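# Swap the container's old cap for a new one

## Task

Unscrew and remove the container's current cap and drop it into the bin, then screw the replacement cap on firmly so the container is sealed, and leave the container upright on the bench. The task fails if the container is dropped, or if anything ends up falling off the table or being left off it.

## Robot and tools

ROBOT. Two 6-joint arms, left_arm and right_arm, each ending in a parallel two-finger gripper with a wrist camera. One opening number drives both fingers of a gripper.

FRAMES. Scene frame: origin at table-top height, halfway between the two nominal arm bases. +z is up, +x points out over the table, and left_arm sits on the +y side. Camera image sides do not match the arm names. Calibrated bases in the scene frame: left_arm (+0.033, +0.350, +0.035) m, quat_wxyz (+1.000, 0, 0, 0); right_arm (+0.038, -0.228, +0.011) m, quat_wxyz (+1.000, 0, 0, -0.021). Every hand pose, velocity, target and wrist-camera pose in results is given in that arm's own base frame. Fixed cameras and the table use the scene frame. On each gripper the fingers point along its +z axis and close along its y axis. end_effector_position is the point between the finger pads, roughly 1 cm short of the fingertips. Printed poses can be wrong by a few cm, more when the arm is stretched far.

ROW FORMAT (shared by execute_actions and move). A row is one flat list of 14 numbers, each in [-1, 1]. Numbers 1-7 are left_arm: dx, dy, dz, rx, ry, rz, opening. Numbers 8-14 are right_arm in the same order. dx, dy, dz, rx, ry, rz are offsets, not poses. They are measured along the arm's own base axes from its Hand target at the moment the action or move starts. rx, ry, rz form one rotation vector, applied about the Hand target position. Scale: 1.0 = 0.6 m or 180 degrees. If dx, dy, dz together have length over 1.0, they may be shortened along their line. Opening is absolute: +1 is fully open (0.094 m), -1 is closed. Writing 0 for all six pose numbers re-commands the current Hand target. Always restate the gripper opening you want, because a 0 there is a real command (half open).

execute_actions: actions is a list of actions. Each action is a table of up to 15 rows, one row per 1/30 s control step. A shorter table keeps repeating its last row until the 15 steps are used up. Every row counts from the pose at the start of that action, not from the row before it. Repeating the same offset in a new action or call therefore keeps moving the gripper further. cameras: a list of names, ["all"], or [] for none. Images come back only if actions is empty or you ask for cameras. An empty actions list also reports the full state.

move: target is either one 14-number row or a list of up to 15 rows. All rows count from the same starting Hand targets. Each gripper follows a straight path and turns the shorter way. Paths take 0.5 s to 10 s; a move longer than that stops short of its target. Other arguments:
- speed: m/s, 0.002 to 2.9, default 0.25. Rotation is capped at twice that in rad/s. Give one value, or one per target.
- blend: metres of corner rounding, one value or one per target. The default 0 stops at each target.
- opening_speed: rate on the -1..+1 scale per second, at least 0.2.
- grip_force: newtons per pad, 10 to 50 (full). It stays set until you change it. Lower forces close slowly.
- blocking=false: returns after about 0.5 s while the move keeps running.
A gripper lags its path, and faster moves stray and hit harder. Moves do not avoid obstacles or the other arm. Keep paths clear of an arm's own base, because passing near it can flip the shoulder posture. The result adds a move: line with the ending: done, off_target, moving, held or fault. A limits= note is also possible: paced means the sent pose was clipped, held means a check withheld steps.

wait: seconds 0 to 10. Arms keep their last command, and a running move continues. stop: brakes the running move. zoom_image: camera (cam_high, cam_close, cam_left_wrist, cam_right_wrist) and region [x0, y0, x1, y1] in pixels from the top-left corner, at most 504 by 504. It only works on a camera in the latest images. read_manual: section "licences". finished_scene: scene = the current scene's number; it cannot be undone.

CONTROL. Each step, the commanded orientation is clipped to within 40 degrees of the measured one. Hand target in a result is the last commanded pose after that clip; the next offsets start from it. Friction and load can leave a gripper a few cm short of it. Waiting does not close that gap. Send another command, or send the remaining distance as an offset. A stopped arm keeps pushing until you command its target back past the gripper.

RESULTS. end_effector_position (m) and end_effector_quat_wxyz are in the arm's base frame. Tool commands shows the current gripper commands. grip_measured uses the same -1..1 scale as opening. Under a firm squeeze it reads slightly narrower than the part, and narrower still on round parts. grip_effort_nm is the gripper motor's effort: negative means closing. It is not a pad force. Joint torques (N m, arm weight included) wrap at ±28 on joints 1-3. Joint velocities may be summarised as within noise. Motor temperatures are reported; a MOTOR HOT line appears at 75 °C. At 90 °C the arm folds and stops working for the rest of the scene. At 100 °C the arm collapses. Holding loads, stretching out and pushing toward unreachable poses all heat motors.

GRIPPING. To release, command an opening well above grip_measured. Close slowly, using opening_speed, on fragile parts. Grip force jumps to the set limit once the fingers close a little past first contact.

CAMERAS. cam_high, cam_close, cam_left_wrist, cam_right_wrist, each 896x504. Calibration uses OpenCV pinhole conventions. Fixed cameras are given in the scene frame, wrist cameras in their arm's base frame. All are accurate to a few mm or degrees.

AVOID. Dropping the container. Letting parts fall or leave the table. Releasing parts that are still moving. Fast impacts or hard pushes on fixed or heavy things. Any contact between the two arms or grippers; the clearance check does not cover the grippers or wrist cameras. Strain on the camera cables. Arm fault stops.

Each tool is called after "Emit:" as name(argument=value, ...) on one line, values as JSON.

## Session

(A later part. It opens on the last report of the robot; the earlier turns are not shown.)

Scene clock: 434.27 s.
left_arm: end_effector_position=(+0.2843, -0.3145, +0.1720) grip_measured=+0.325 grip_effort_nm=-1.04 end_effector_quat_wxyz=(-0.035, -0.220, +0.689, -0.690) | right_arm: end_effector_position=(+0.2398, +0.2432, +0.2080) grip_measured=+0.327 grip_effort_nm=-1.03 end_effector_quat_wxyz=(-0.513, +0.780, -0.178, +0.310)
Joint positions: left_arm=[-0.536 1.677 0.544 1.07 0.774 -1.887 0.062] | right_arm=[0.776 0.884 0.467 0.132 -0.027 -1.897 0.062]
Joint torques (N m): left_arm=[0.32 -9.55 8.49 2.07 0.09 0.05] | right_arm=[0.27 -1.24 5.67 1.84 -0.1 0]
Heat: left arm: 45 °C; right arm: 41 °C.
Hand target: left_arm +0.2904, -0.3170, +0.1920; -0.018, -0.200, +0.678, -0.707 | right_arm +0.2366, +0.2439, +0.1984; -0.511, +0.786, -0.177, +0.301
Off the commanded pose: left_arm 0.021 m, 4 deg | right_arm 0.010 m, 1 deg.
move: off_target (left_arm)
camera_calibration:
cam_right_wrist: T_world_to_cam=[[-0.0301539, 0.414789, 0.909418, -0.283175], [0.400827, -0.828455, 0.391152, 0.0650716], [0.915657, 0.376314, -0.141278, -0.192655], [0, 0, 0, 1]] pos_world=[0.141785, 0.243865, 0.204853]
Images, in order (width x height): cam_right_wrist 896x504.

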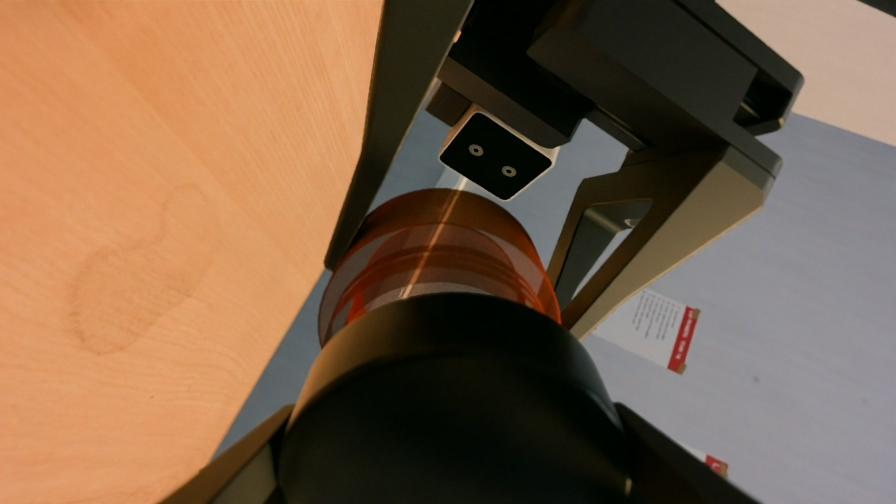

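Emit:
move(target=[[0,0,0,0,0,0,0.12,-0.0043,-0.0082,0.0343,0,0,0,0.12],[0,0,0,0,0,0,0.12,0.0028,-0.0002,0.0032,0,0,0,0.12]], speed=0.06, cameras=["cam_close","cam_left_wrist","cam_right_wrist"])

Emit:
zoom_image(camera="cam_close", region=[430, 0, 550, 130])

Emit:
zoom_image(camera="cam_right_wrist", region=[290, 190, 620, 350])

Emit:
zoom_image(camera="cam_left_wrist", region=[310, 330, 600, 504])

Scene clock: 439.23 s.
left_arm: end_effector_position=(+0.2843, -0.3145, +0.1720) grip_measured=+0.325 grip_effort_nm=-1.05 end_effector_quat_wxyz=(-0.035, -0.220, +0.689, -0.690) | right_arm: end_effector_position=(+0.2408, +0.2443, +0.2120) grip_measured=+0.327 grip_effort_nm=-1.03 end_effector_quat_wxyz=(-0.515, +0.779, -0.178, +0.311)
Joint positions: left_arm=[-0.536 1.677 0.544 1.07 0.774 -1.887 0.062] | right_arm=[0.776 0.888 0.481 0.127 -0.027 -1.897 0.062]
Joint torques (N m): left_arm=[0.39 -9.58 8.58 2.07 0.07 0.03] | right_arm=[-0.46 -1.18 5.37 1.82 -0.16 -0.02]
Heat: left arm: 45 °C; right arm: 41 °C.
Hand target: left_arm +0.2904, -0.3170, +0.1920; -0.018, -0.200, +0.678, -0.707 | right_arm +0.2383, +0.2438, +0.2005; -0.511, +0.786, -0.177, +0.301
Off the commanded pose: left_arm 0.021 m, 4 deg | right_arm 0.012 m, 1 deg.
move: off_target (left_arm, right_arm)
camera_calibration:
cam_left_wrist: T_world_to_cam=[[0.374649, 0.042088, 0.926211, -0.253233], [-0.913301, 0.188869, 0.360845, 0.291163], [-0.159746, -0.9811, 0.109199, -0.189687], [0, 0, 0, 1]] pos_world=[0.330492, -0.230436, 0.150196]
cam_right_wrist: T_world_to_cam=[[-0.0329284, 0.412113, 0.910538, -0.286142], [0.399646, -0.8296, 0.389933, 0.0647966], [0.916078, 0.376732, -0.137382, -0.194523], [0, 0, 0, 1]] pos_world=[0.14288, 0.244961, 0.208553]
Images, in order (width x height): cam_close 896x504, cam_left_wrist 896x504, cam_right_wrist 896x504.

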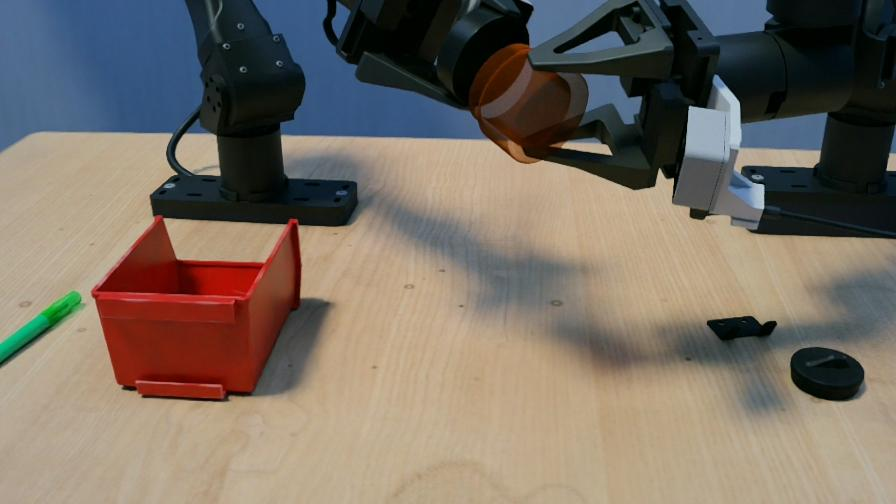

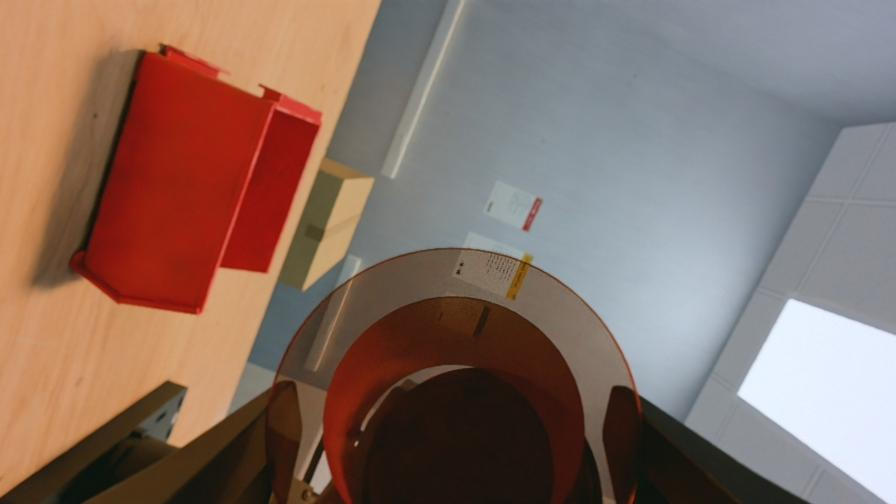

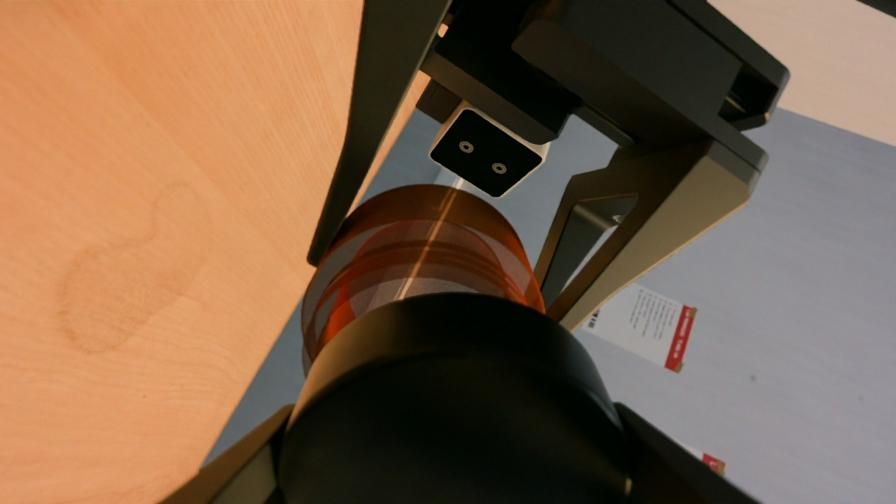

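Scaled by 3.877 from the camera's 896x504 image, which has a finer 1280x720 frame.

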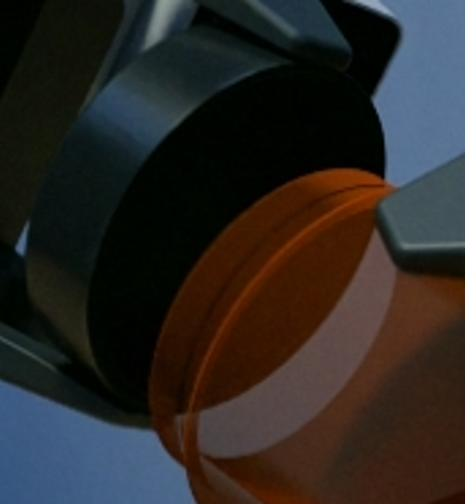

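Scaled by 1.527 from the camera's 896x504 image, which has a finer 1280x720 frame.

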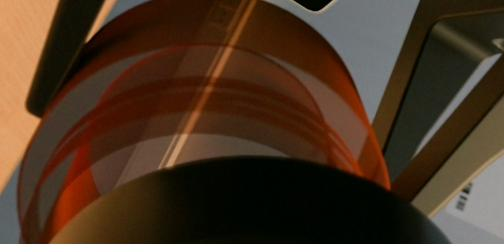

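Scaled by 1.738 from the camera's 896x504 image, which has a finer 1280x720 frame.

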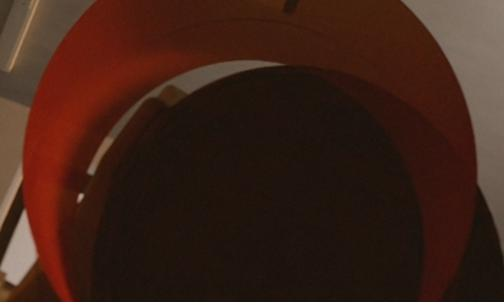

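Emit:
move(target=[0,0,0,0,0,0,0.12,0.007,0.0075,-0.0072,0,0,0,0.12], speed=0.05)

Scene clock: 440.97 s.
left_arm: end_effector_position=(+0.2843, -0.3145, +0.1720) grip_measured=+0.325 grip_effort_nm=-1.05 end_effector_quat_wxyz=(-0.035, -0.220, +0.689, -0.690) | right_arm: end_effector_position=(+0.2450, +0.2484, +0.2060) grip_measured=+0.327 grip_effort_nm=-1.03 end_effector_quat_wxyz=(-0.514, +0.780, -0.178, +0.310)
Joint positions: left_arm=[-0.536 1.677 0.544 1.07 0.774 -1.887 0.062] | right_arm=[0.776 0.929 0.473 0.171 -0.027 -1.897 0.062]
Joint torques (N m): left_arm=[0.42 -9.68 8.47 2.07 0.08 0.04] | right_arm=[-0.31 -1.42 5.63 1.83 -0.17 -0.01]
Heat: left arm: 45 °C; right arm: 41 °C.
Hand target: left_arm +0.2904, -0.3170, +0.1920; -0.018, -0.200, +0.678, -0.707 | right_arm +0.2425, +0.2483, +0.1962; -0.511, +0.785, -0.177, +0.301
Off the commanded pose: left_arm 0.021 m, 4 deg | right_arm 0.010 m, 1 deg.
move: off_target (left_arm)

Emit:
move(target=[0,0,0,0,0,0,0.12,-0.0012,0.0065,-0.0065,0,0,0,0.12], speed=0.05, cameras=["cam_close","cam_left_wrist","cam_right_wrist"])

Emit:
zoom_image(camera="cam_close", region=[430, 0, 550, 130])

Emit:
zoom_image(camera="cam_right_wrist", region=[290, 190, 620, 350])

Emit:
zoom_image(camera="cam_left_wrist", region=[310, 330, 600, 504])

Scene clock: 443.70 s.
left_arm: end_effector_position=(+0.2843, -0.3145, +0.1720) grip_measured=+0.325 grip_effort_nm=-1.05 end_effector_quat_wxyz=(-0.035, -0.220, +0.689, -0.690) | right_arm: end_effector_position=(+0.2454, +0.2514, +0.2023) grip_measured=+0.327 grip_effort_nm=-1.03 end_effector_quat_wxyz=(-0.515, +0.780, -0.176, +0.309)
Joint positions: left_arm=[-0.536 1.677 0.544 1.07 0.774 -1.887 0.062] | right_arm=[0.781 0.947 0.464 0.2 -0.027 -1.897 0.062]
Joint torques (N m): left_arm=[0.4 -9.57 8.57 2.08 0.06 0.06] | right_arm=[0.95 -1.57 5.6 1.8 0.04 0.05]
Heat: left arm: 45 °C; right arm: 42 °C.
Hand target: left_arm +0.2904, -0.3170, +0.1920; -0.018, -0.200, +0.678, -0.707 | right_arm +0.2418, +0.2522, +0.1924; -0.511, +0.785, -0.177, +0.301
Off the commanded pose: left_arm 0.021 m, 4 deg | right_arm 0.011 m, 1 deg.
move: off_target (left_arm, right_arm)
camera_calibration:
cam_left_wrist: T_world_to_cam=[[0.374649, 0.042088, 0.926211, -0.253233], [-0.913301, 0.188869, 0.360845, 0.291163], [-0.159746, -0.9811, 0.109199, -0.189687], [0, 0, 0, 1]] pos_world=[0.330492, -0.230436, 0.150196]
cam_right_wrist: T_world_to_cam=[[-0.0336015, 0.413361, 0.909947, -0.28016], [0.404669, -0.826864, 0.390562, 0.0706227], [0.913846, 0.381351, -0.139491, -0.202847], [0, 0, 0, 1]] pos_world=[0.147378, 0.251559, 0.199053]
Images, in order (width x height): cam_close 896x504, cam_left_wrist 896x504, cam_right_wrist 896x504.

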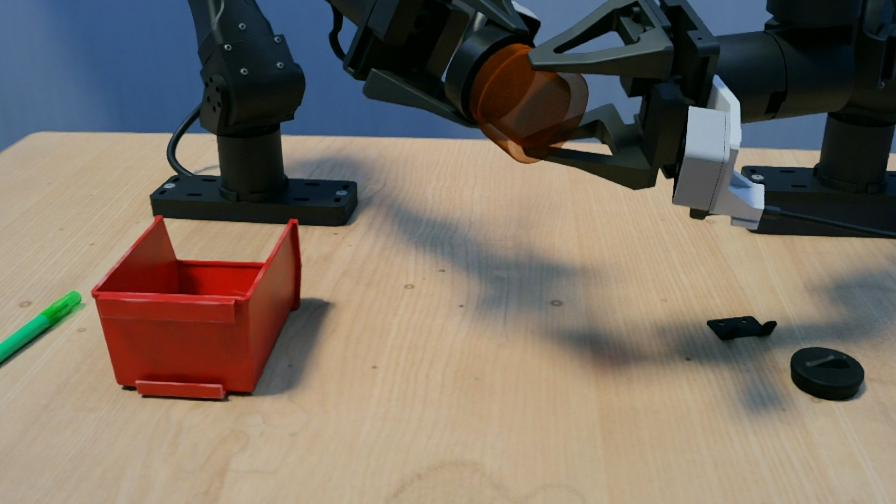

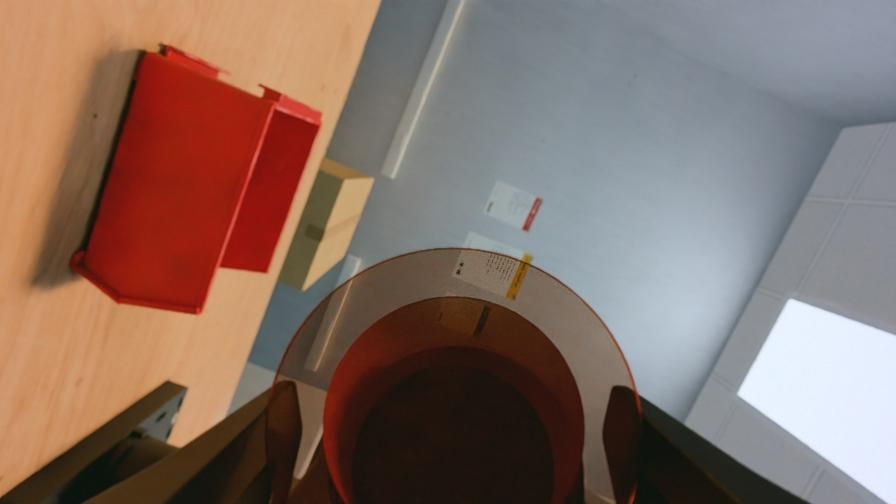

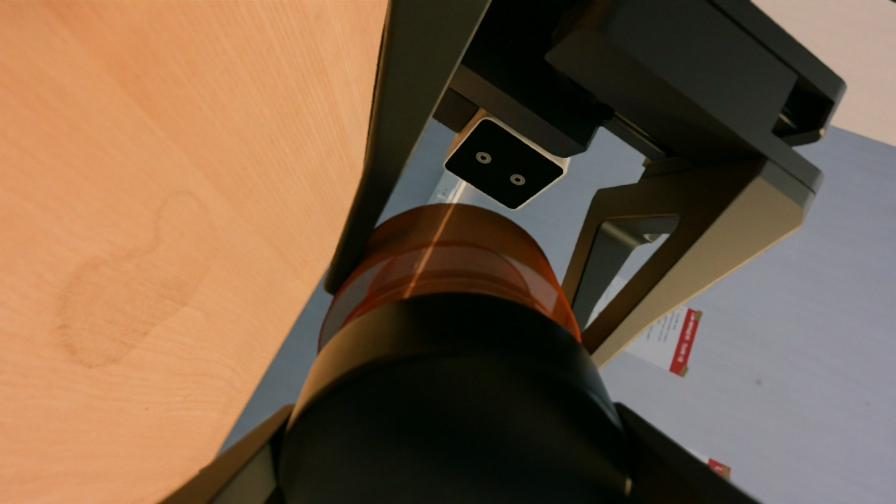

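Scaled by 3.877 from the camera's 896x504 image, which has a finer 1280x720 frame.

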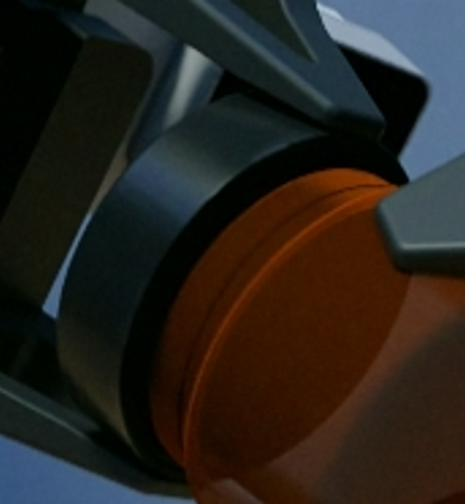

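Scaled by 1.527 from the camera's 896x504 image, which has a finer 1280x720 frame.

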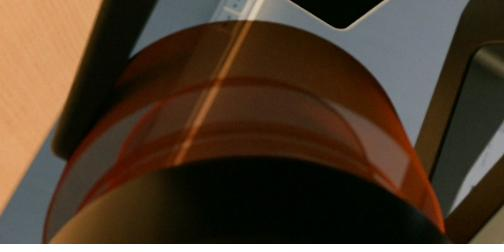

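Scaled by 1.738 from the camera's 896x504 image, which has a finer 1280x720 frame.

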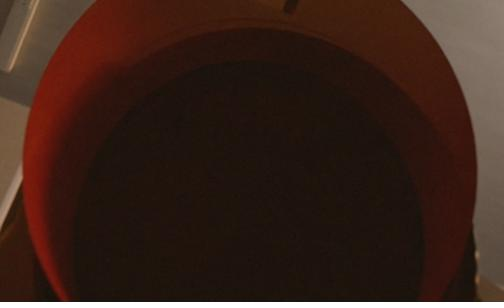

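Emit:
move(target=[0,0,0,0,0,0,0.12,0.005,0.0053,-0.0013,0,0,0,0.12], speed=0.05)

Scene clock: 446.23 s.
left_arm: end_effector_position=(+0.2846, -0.3144, +0.1716) grip_measured=+0.325 grip_effort_nm=-1.05 end_effector_quat_wxyz=(-0.035, -0.222, +0.689, -0.690) | right_arm: end_effector_position=(+0.2479, +0.2537, +0.1994) grip_measured=+0.327 grip_effort_nm=-1.03 end_effector_quat_wxyz=(-0.514, +0.781, -0.176, +0.308)
Joint positions: left_arm=[-0.536 1.677 0.544 1.068 0.773 -1.887 0.062] | right_arm=[0.781 0.97 0.464 0.22 -0.026 -1.897 0.062]
Joint torques (N m): left_arm=[0.39 -9.54 8.59 2.12 0.09 0.04] | right_arm=[0.98 -1.44 6.08 1.83 0.03 0.06]
Heat: left arm: 45 °C; right arm: 42 °C.
Hand target: left_arm +0.2904, -0.3170, +0.1920; -0.018, -0.200, +0.678, -0.707 | right_arm +0.2448, +0.2554, +0.1915; -0.511, +0.785, -0.177, +0.301
Off the commanded pose: left_arm 0.021 m, 4 deg | right_arm 0.009 m, 1 deg.
move: off_target (left_arm)

Emit:
wait(seconds=0.1, cameras=["cam_close","cam_left_wrist","cam_right_wrist"])

Emit:
zoom_image(camera="cam_close", region=[430, 0, 550, 130])

Emit:
zoom_image(camera="cam_left_wrist", region=[310, 330, 600, 504])

Scene clock: 447.27 s.
left_arm: end_effector_position=(+0.2846, -0.3144, +0.1716) grip_measured=+0.325 grip_effort_nm=-1.05 end_effector_quat_wxyz=(-0.035, -0.222, +0.689, -0.690) | right_arm: end_effector_position=(+0.2479, +0.2537, +0.1994) grip_measured=+0.327 grip_effort_nm=-1.03 end_effector_quat_wxyz=(-0.514, +0.781, -0.176, +0.308)
Joint positions: left_arm=[-0.536 1.677 0.544 1.068 0.773 -1.887 0.062] | right_arm=[0.781 0.97 0.464 0.22 -0.026 -1.897 0.062]
Joint torques (N m): left_arm=[0.36 -9.59 8.42 2.11 0.1 0.04] | right_arm=[0.98 -1.5 6.01 1.83 0.04 0.03]
Heat: left arm: 45 °C; right arm: 42 °C.
Hand target: left_arm +0.2904, -0.3170, +0.1920; -0.018, -0.200, +0.678, -0.707 | right_arm +0.2448, +0.2554, +0.1915; -0.511, +0.786, -0.177, +0.301
Tool commands: left_gripper/opening=+0.12 right_gripper/opening=+0.12
Off the commanded pose: left_arm 0.021 m, 4 deg | right_arm 0.009 m, 1 deg.
wait: 0.10 s; at rest from the start
camera_calibration:
cam_left_wrist: T_world_to_cam=[[0.37606, 0.0416987, 0.925657, -0.253383], [-0.913071, 0.186734, 0.362535, 0.290536], [-0.157734, -0.981525, 0.108297, -0.190062], [0, 0, 0, 1]] pos_world=[0.330588, -0.230238, 0.1498]
cam_right_wrist: T_world_to_cam=[[-0.0313903, 0.415513, 0.909045, -0.279272], [0.404832, -0.826267, 0.391655, 0.0721787], [0.913852, 0.380305, -0.142276, -0.205579], [0, 0, 0, 1]] pos_world=[0.149882, 0.253863, 0.196353]
Images, in order (width x height): cam_close 896x504, cam_left_wrist 896x504, cam_right_wrist 896x504.

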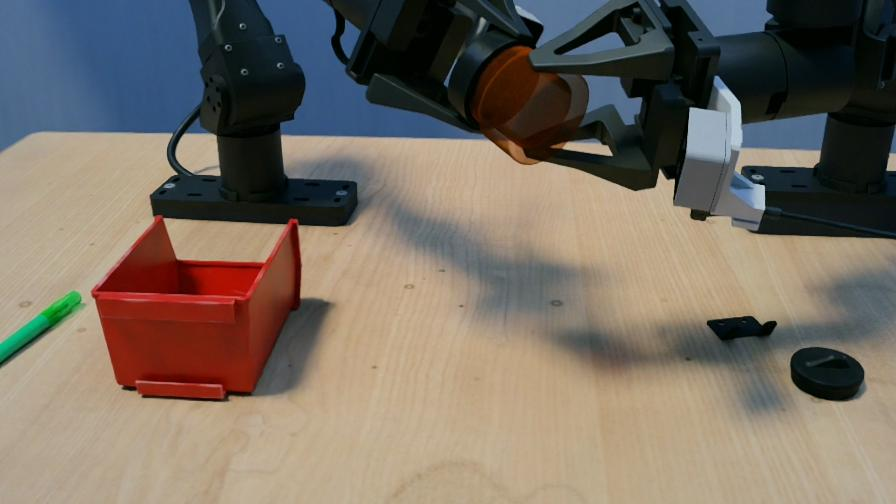

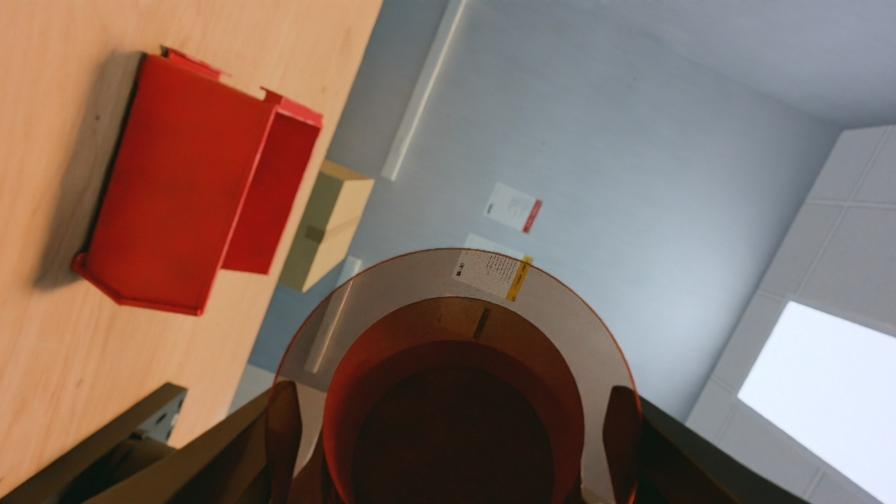

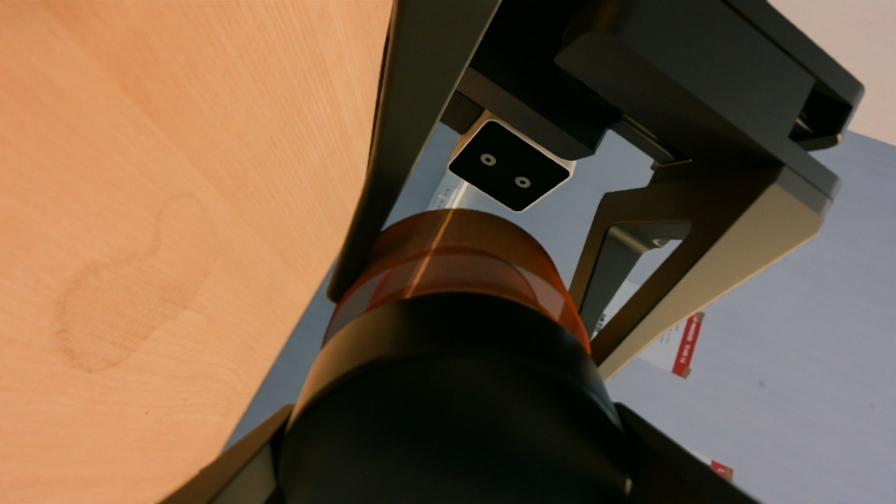

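Scaled by 3.877 from the camera's 896x504 image, which has a finer 1280x720 frame.

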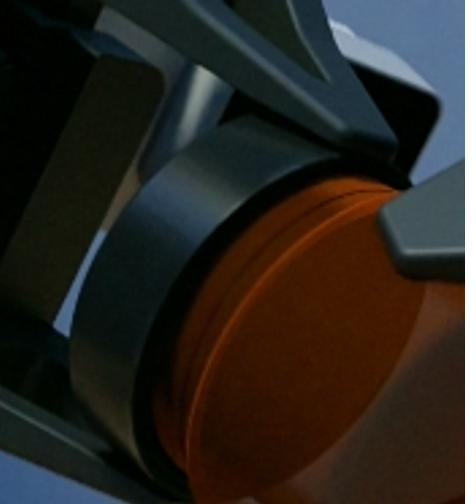

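Scaled by 1.738 from the camera's 896x504 image, which has a finer 1280x720 frame.

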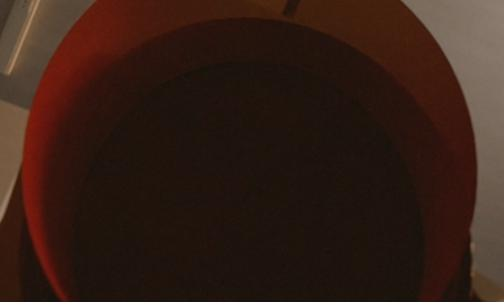

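Emit:
move(target=[[0,0,0,0,0,0,0.12,0.0055,0.0058,-0.0025,0.3993,0.4252,-0.1803,0.12],[0,0,0,0,0,0,0.12,0.0055,0.0058,-0.0025,0.7913,0.8426,-0.3573,0.12]], speed=0.35, cameras=["cam_close","cam_left_wrist","cam_right_wrist"])

Emit:
zoom_image(camera="cam_close", region=[430, 0, 550, 130])

Emit:
zoom_image(camera="cam_left_wrist", region=[310, 330, 600, 504])

Scene clock: 455.27 s.
left_arm: end_effector_position=(+0.2846, -0.3143, +0.1705) grip_measured=+0.325 grip_effort_nm=-1.05 end_effector_quat_wxyz=(-0.036, -0.223, +0.690, -0.688) | right_arm: end_effector_position=(+0.2503, +0.2577, +0.1970) grip_measured=+0.327 grip_effort_nm=-1.03 end_effector_quat_wxyz=(+0.122, +0.421, +0.681, +0.587)
Joint positions: left_arm=[-0.536 1.677 0.544 1.062 0.772 -1.887 0.062] | right_arm=[0.783 1 0.464 0.252 -0.028 1.911 0.062]
Joint torques (N m): left_arm=[0.27 -9.59 8.47 2.16 0.14 0.04] | right_arm=[0.95 -1.77 6.34 1.78 0.11 -0.03]
Heat: left arm: 45 °C; right arm: 42 °C.
Hand target: left_arm +0.2904, -0.3170, +0.1920; -0.018, -0.200, +0.678, -0.707 | right_arm +0.2481, +0.2588, +0.1902; +0.120, +0.422, +0.685, +0.582
Off the commanded pose: left_arm 0.022 m, 4 deg | right_arm 0.007 m, 1 deg.
move: off_target (left_arm)
camera_calibration:
cam_left_wrist: T_world_to_cam=[[0.380568, 0.0391636, 0.923923, -0.254162], [-0.911355, 0.185341, 0.367535, 0.289177], [-0.156847, -0.981894, 0.106227, -0.189837], [0, 0, 0, 1]] pos_world=[0.330494, -0.230042, 0.148709]
cam_right_wrist: T_world_to_cam=[[-0.423823, 0.0535781, -0.904159, 0.269979], [-0.835542, 0.362216, 0.413122, 0.0755087], [0.349635, 0.930553, -0.108749, -0.216917], [0, 0, 0, 1]] pos_world=[0.253356, 0.160037, 0.189321]
Images, in order (width x height): cam_close 896x504, cam_left_wrist 896x504, cam_right_wrist 896x504.

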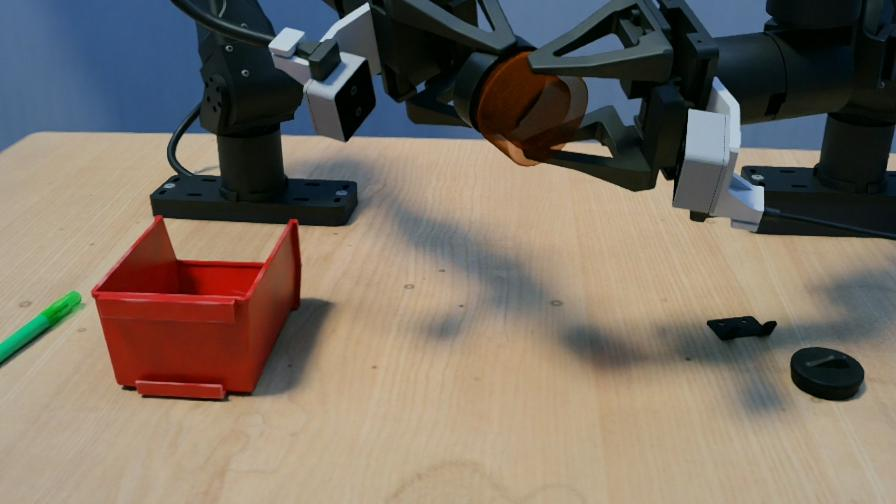

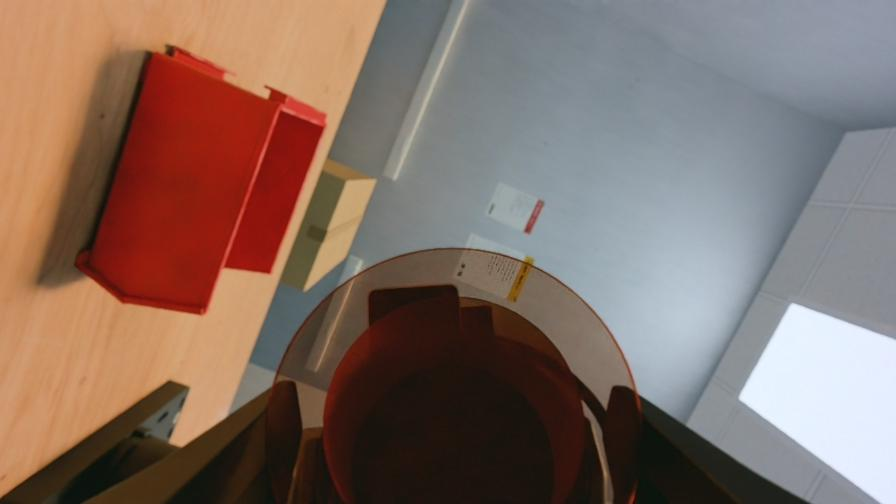

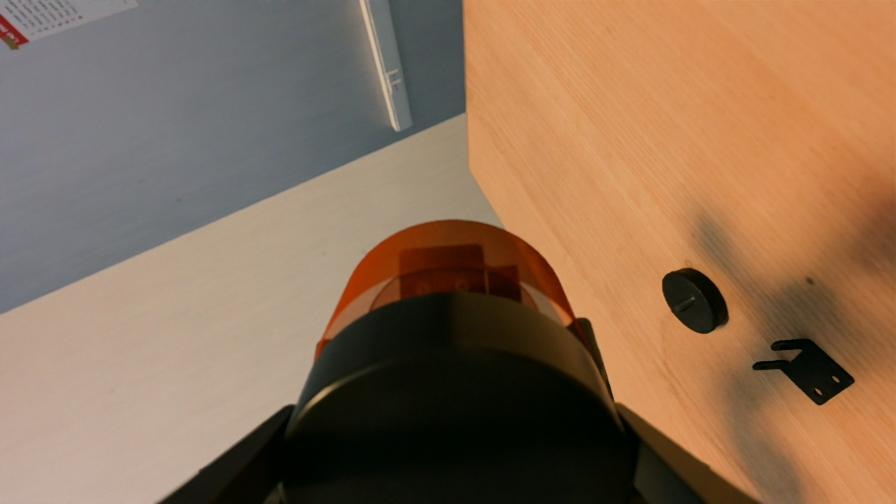

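Scaled by 3.877 from the camera's 896x504 image, which has a finer 1280x720 frame.

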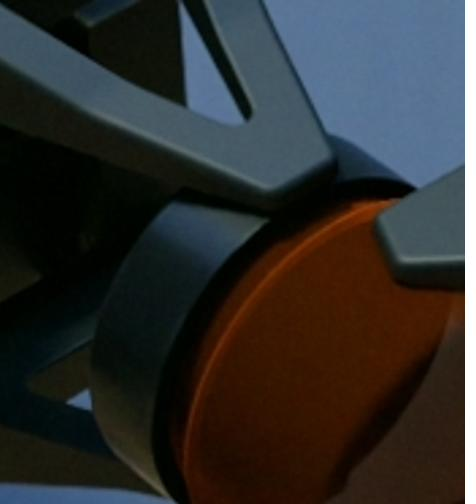

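Scaled by 1.738 from the camera's 896x504 image, which has a finer 1280x720 frame.

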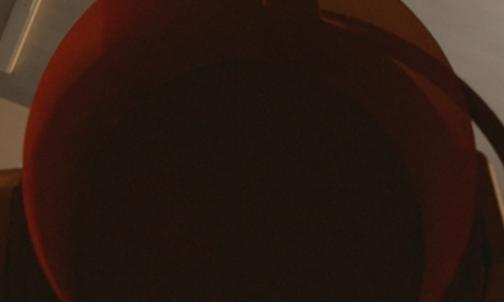

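Emit:
move(target=[[0,0,0,0,0,0,0.12,-0.001,-0.001,0.001,0,0,0,0.85],[0,0,0,0,0,0,0.12,-0.001,-0.001,0.001,-0.4003,-0.4253,0.1797,0.85],[0,0,0,0,0,0,0.12,-0.001,-0.001,0.001,-0.7933,-0.8429,0.3561,0.85]], speed=0.45, opening_speed=0.6, cameras=["cam_close","cam_left_wrist","cam_right_wrist"])

Emit:
zoom_image(camera="cam_close", region=[430, 0, 550, 130])

Scene clock: 465.27 s.
left_arm: end_effector_position=(+0.2846, -0.3143, +0.1705) grip_measured=+0.325 grip_effort_nm=-1.05 end_effector_quat_wxyz=(-0.036, -0.223, +0.690, -0.688) | right_arm: end_effector_position=(+0.2515, +0.2567, +0.1970) grip_measured=+0.847 grip_effort_nm=0.14 end_effector_quat_wxyz=(-0.514, +0.780, -0.179, +0.309)
Joint positions: left_arm=[-0.536 1.677 0.544 1.062 0.772 -1.887 0.062] | right_arm=[0.783 1 0.464 0.252 -0.019 -1.893 0.087]
Joint torques (N m): left_arm=[0.31 -9.66 8.5 2.2 0.09 0.06] | right_arm=[0.95 -2.17 6.3 1.72 0 -0.01]
Heat: left arm: 46 °C; right arm: 42 °C.
Hand target: left_arm +0.2904, -0.3170, +0.1920; -0.018, -0.200, +0.678, -0.707 | right_arm +0.2475, +0.2583, +0.1907; -0.511, +0.785, -0.176, +0.303
Off the commanded pose: left_arm 0.022 m, 4 deg | right_arm 0.008 m, 1 deg.
move: off_target (left_arm)
camera_calibration:
cam_left_wrist: T_world_to_cam=[[0.380568, 0.0391636, 0.923923, -0.254162], [-0.911355, 0.185341, 0.367535, 0.289177], [-0.156847, -0.981894, 0.106227, -0.189837], [0, 0, 0, 1]] pos_world=[0.330494, -0.230042, 0.148709]
cam_right_wrist: T_world_to_cam=[[-0.0290077, 0.413192, 0.910182, -0.278423], [0.400406, -0.829515, 0.389333, 0.0765168], [0.915879, 0.375736, -0.141382, -0.209854], [0, 0, 0, 1]] pos_world=[0.153487, 0.257364, 0.193956]
Images, in order (width x height): cam_close 896x504, cam_left_wrist 896x504, cam_right_wrist 896x504.

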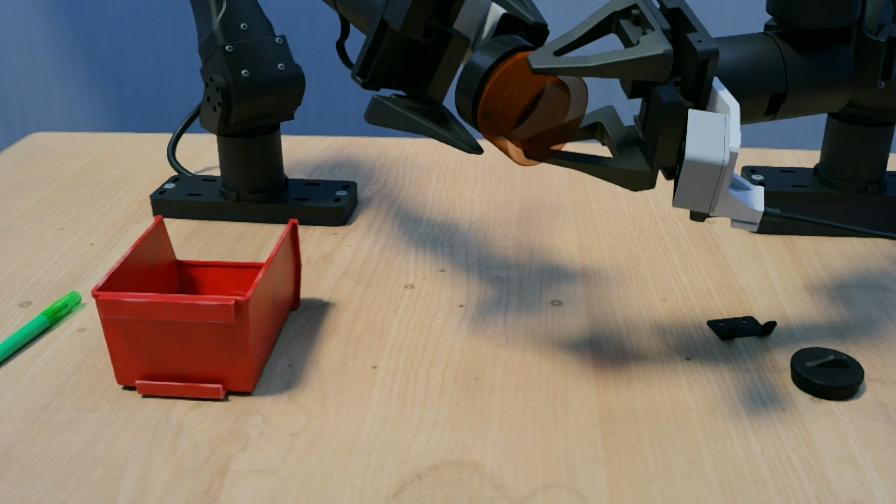

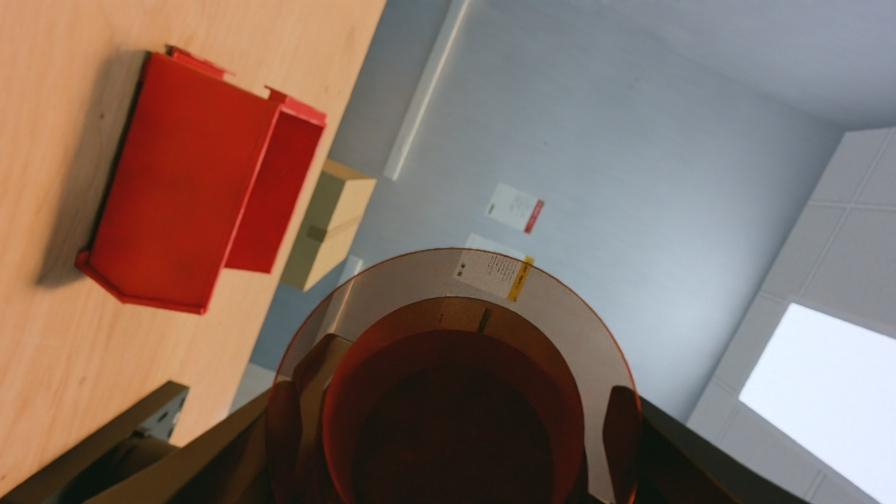

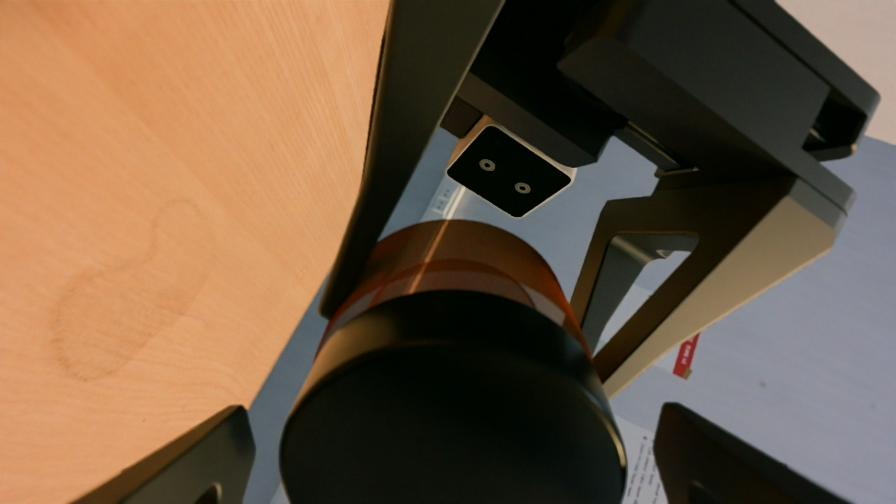

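Scaled by 3.877 from the camera's 896x504 image, which has a finer 1280x720 frame.

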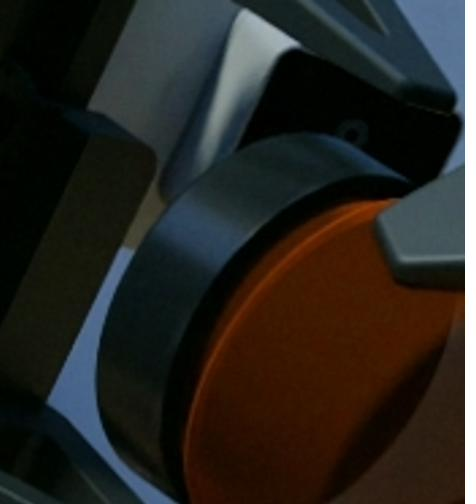

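Emit:
move(target=[[0,0,0,0,0,0,0.12,0,0,0,0,0,0,0.12],[0,0,0,0,0,0,0.12,0.0055,0.0058,-0.0025,0.4003,0.4253,-0.1797,0.12],[0,0,0,0,0,0,0.12,0.0055,0.0058,-0.0025,0.7933,0.8429,-0.3561,0.12]], speed=0.4, opening_speed=0.6)

Scene clock: 474.93 s.
left_arm: end_effector_position=(+0.2867, -0.3133, +0.1672) grip_measured=+0.325 grip_effort_nm=-1.05 end_effector_quat_wxyz=(-0.036, -0.233, +0.691, -0.684) | right_arm: end_effector_position=(+0.2526, +0.2594, +0.1939) grip_measured=+0.326 grip_effort_nm=-1.03 end_effector_quat_wxyz=(+0.125, +0.421, +0.682, +0.585)
Joint positions: left_arm=[-0.535 1.677 0.544 1.046 0.761 -1.889 0.062] | right_arm=[0.786 1.021 0.464 0.268 -0.02 1.908 0.062]
Joint torques (N m): left_arm=[0.23 -9.63 8.55 2.36 0.26 0.1] | right_arm=[0.81 -1.59 6.78 1.79 0.02 0.02]
Heat: left arm: 47 °C; right arm: 42 °C.
Hand target: left_arm +0.2905, -0.3169, +0.1920; -0.018, -0.200, +0.678, -0.707 | right_arm +0.2508, +0.2617, +0.1891; +0.120, +0.422, +0.685, +0.582
Off the commanded pose: left_arm 0.025 m, 5 deg | right_arm 0.006 m, 1 deg.
move: off_target (left_arm)

Emit:
wait(seconds=0.1, cameras=["cam_close","cam_left_wrist","cam_right_wrist"])

Emit:
zoom_image(camera="cam_close", region=[430, 0, 550, 130])

Emit:
zoom_image(camera="cam_right_wrist", region=[290, 190, 620, 350])

Scene clock: 476.10 s.
left_arm: end_effector_position=(+0.2867, -0.3133, +0.1672) grip_measured=+0.325 grip_effort_nm=-1.05 end_effector_quat_wxyz=(-0.036, -0.233, +0.691, -0.684) | right_arm: end_effector_position=(+0.2526, +0.2594, +0.1939) grip_measured=+0.326 grip_effort_nm=-1.03 end_effector_quat_wxyz=(+0.125, +0.421, +0.682, +0.585)
Joint positions: left_arm=[-0.535 1.677 0.544 1.046 0.761 -1.889 0.062] | right_arm=[0.786 1.021 0.464 0.268 -0.02 1.908 0.062]
Joint torques (N m): left_arm=[0.2 -9.69 8.35 2.38 0.25 0.11] | right_arm=[0.77 -1.62 6.76 1.79 0.02 0]
Heat: left arm: 47 °C; right arm: 42 °C.
Hand target: left_arm +0.2905, -0.3169, +0.1920; -0.018, -0.200, +0.678, -0.707 | right_arm +0.2508, +0.2617, +0.1891; +0.120, +0.422, +0.685, +0.582
Tool commands: left_gripper/opening=+0.12 right_gripper/opening=+0.12
Off the commanded pose: left_arm 0.025 m, 5 deg | right_arm 0.006 m, 1 deg.
wait: 0.10 s; at rest from the start
camera_calibration:
cam_left_wrist: T_world_to_cam=[[0.394754, 0.0365088, 0.918061, -0.255828], [-0.907644, 0.170642, 0.383489, 0.283807], [-0.14266, -0.984656, 0.100499, -0.192113], [0, 0, 0, 1]] pos_world=[0.331178, -0.228255, 0.145336]
cam_right_wrist: T_world_to_cam=[[-0.422932, 0.0494222, -0.904813, 0.269099], [-0.834351, 0.368326, 0.410115, 0.0767787], [0.353535, 0.928382, -0.114541, -0.218883], [0, 0, 0, 1]] pos_world=[0.255254, 0.161628, 0.186925]
Images, in order (width x height): cam_close 896x504, cam_left_wrist 896x504, cam_right_wrist 896x504.

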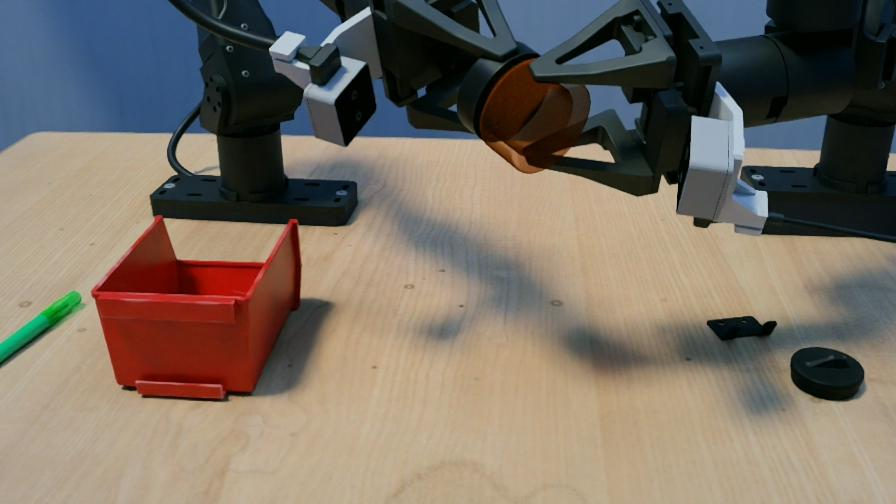

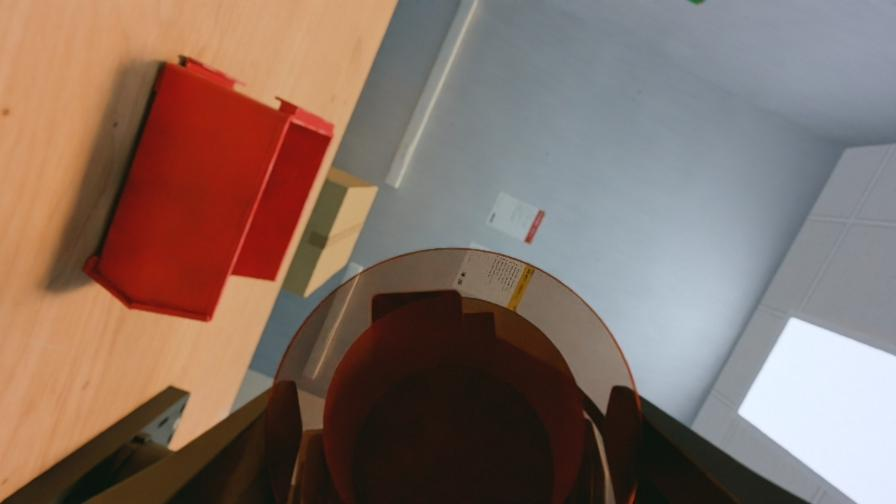

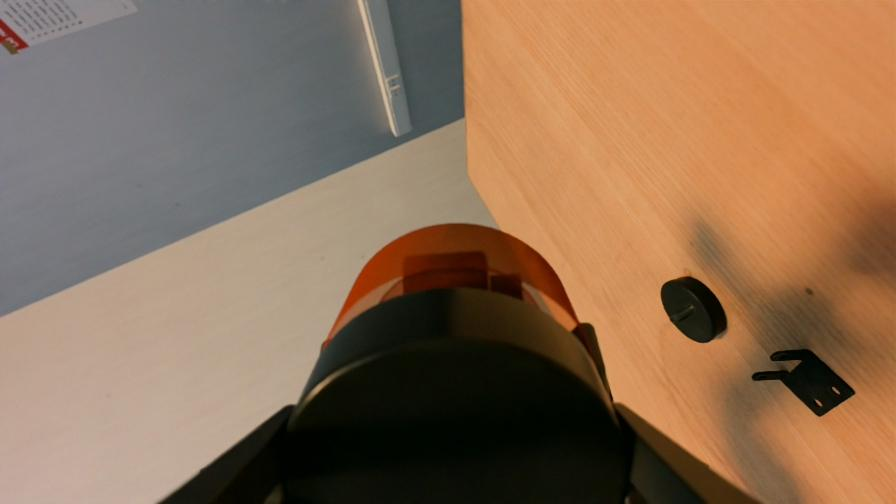

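Scaled by 3.877 from the camera's 896x504 image, which has a finer 1280x720 frame.

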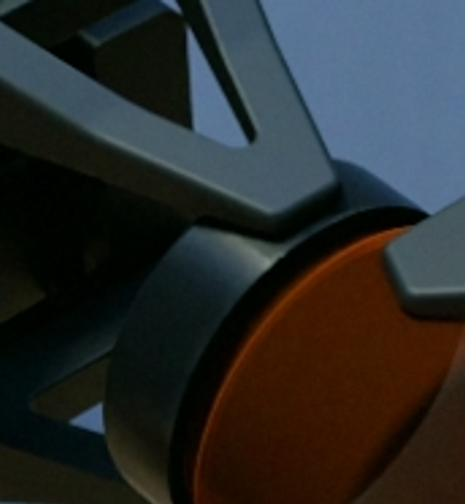

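Scaled by 1.527 from the camera's 896x504 image, which has a finer 1280x720 frame.

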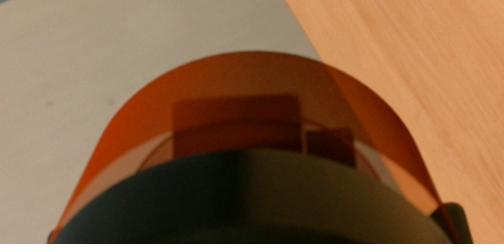

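Emit:
move(target=[[0,0,0,0,0,0,0.12,-0.001,-0.001,0.001,0,0,0,0.85],[0,0,0,0,0,0,0.12,-0.001,-0.001,0.001,-0.4003,-0.4253,0.1797,0.85],[0,0,0,0,0,0,0.12,-0.001,-0.001,0.001,-0.7933,-0.8429,0.3561,0.85]], speed=0.45, opening_speed=0.6, cameras=["cam_close","cam_right_wrist"])

Emit:
zoom_image(camera="cam_close", region=[430, 0, 610, 180])

Emit:
zoom_image(camera="cam_right_wrist", region=[260, 190, 640, 420])

Scene clock: 485.43 s.
left_arm: end_effector_position=(+0.2866, -0.3133, +0.1672) grip_measured=+0.325 grip_effort_nm=-1.05 end_effector_quat_wxyz=(-0.036, -0.233, +0.691, -0.684) | right_arm: end_effector_position=(+0.2530, +0.2590, +0.1939) grip_measured=+0.847 grip_effort_nm=0.14 end_effector_quat_wxyz=(-0.512, +0.781, -0.179, +0.309)
Joint positions: left_arm=[-0.535 1.677 0.544 1.046 0.761 -1.889 0.062] | right_arm=[0.786 1.021 0.464 0.268 -0.017 -1.893 0.087]
Joint torques (N m): left_arm=[0.35 -9.73 8.5 2.36 0.21 0.1] | right_arm=[0.72 -2 6.71 1.74 -0.04 -0.02]
Heat: left arm: 47 °C; right arm: 42 °C.
Hand target: left_arm +0.2905, -0.3169, +0.1920; -0.018, -0.200, +0.678, -0.707 | right_arm +0.2503, +0.2611, +0.1897; -0.511, +0.785, -0.176, +0.303
Off the commanded pose: left_arm 0.025 m, 5 deg | right_arm 0.005 m, 1 deg.
move: off_target (left_arm)
camera_calibration:
cam_right_wrist: T_world_to_cam=[[-0.0269062, 0.416253, 0.908851, -0.277558], [0.401803, -0.827998, 0.391118, 0.0780043], [0.915331, 0.375703, -0.144973, -0.211727], [0, 0, 0, 1]] pos_world=[0.15499, 0.259668, 0.191055]
Images, in order (width x height): cam_close 896x504, cam_right_wrist 896x504.

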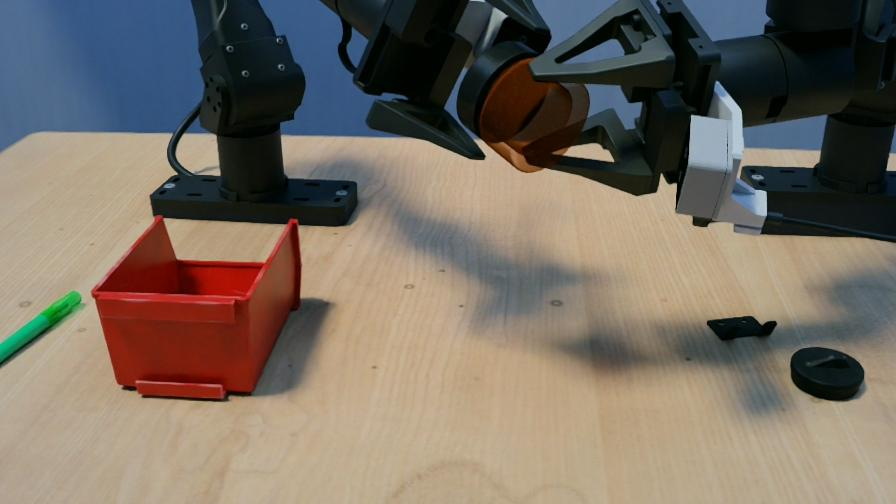

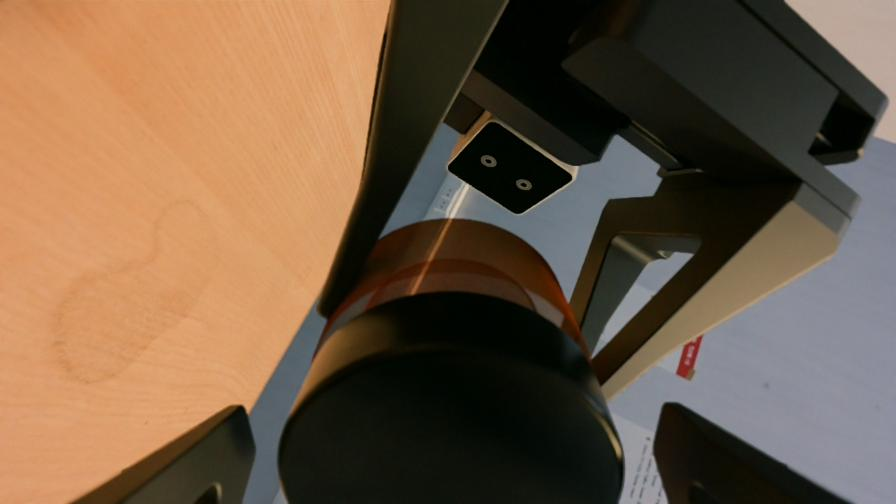

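Scaled by 2.800 from the camera's 896x504 image, which has a finer 1280x720 frame.

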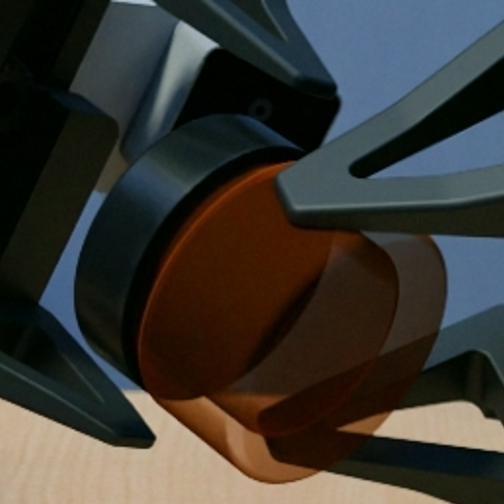

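Scaled by 1.326 from the camera's 896x504 image, which has a finer 1280x720 frame.

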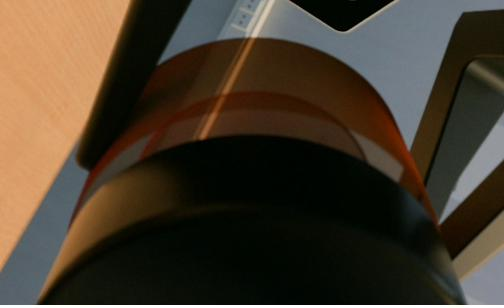

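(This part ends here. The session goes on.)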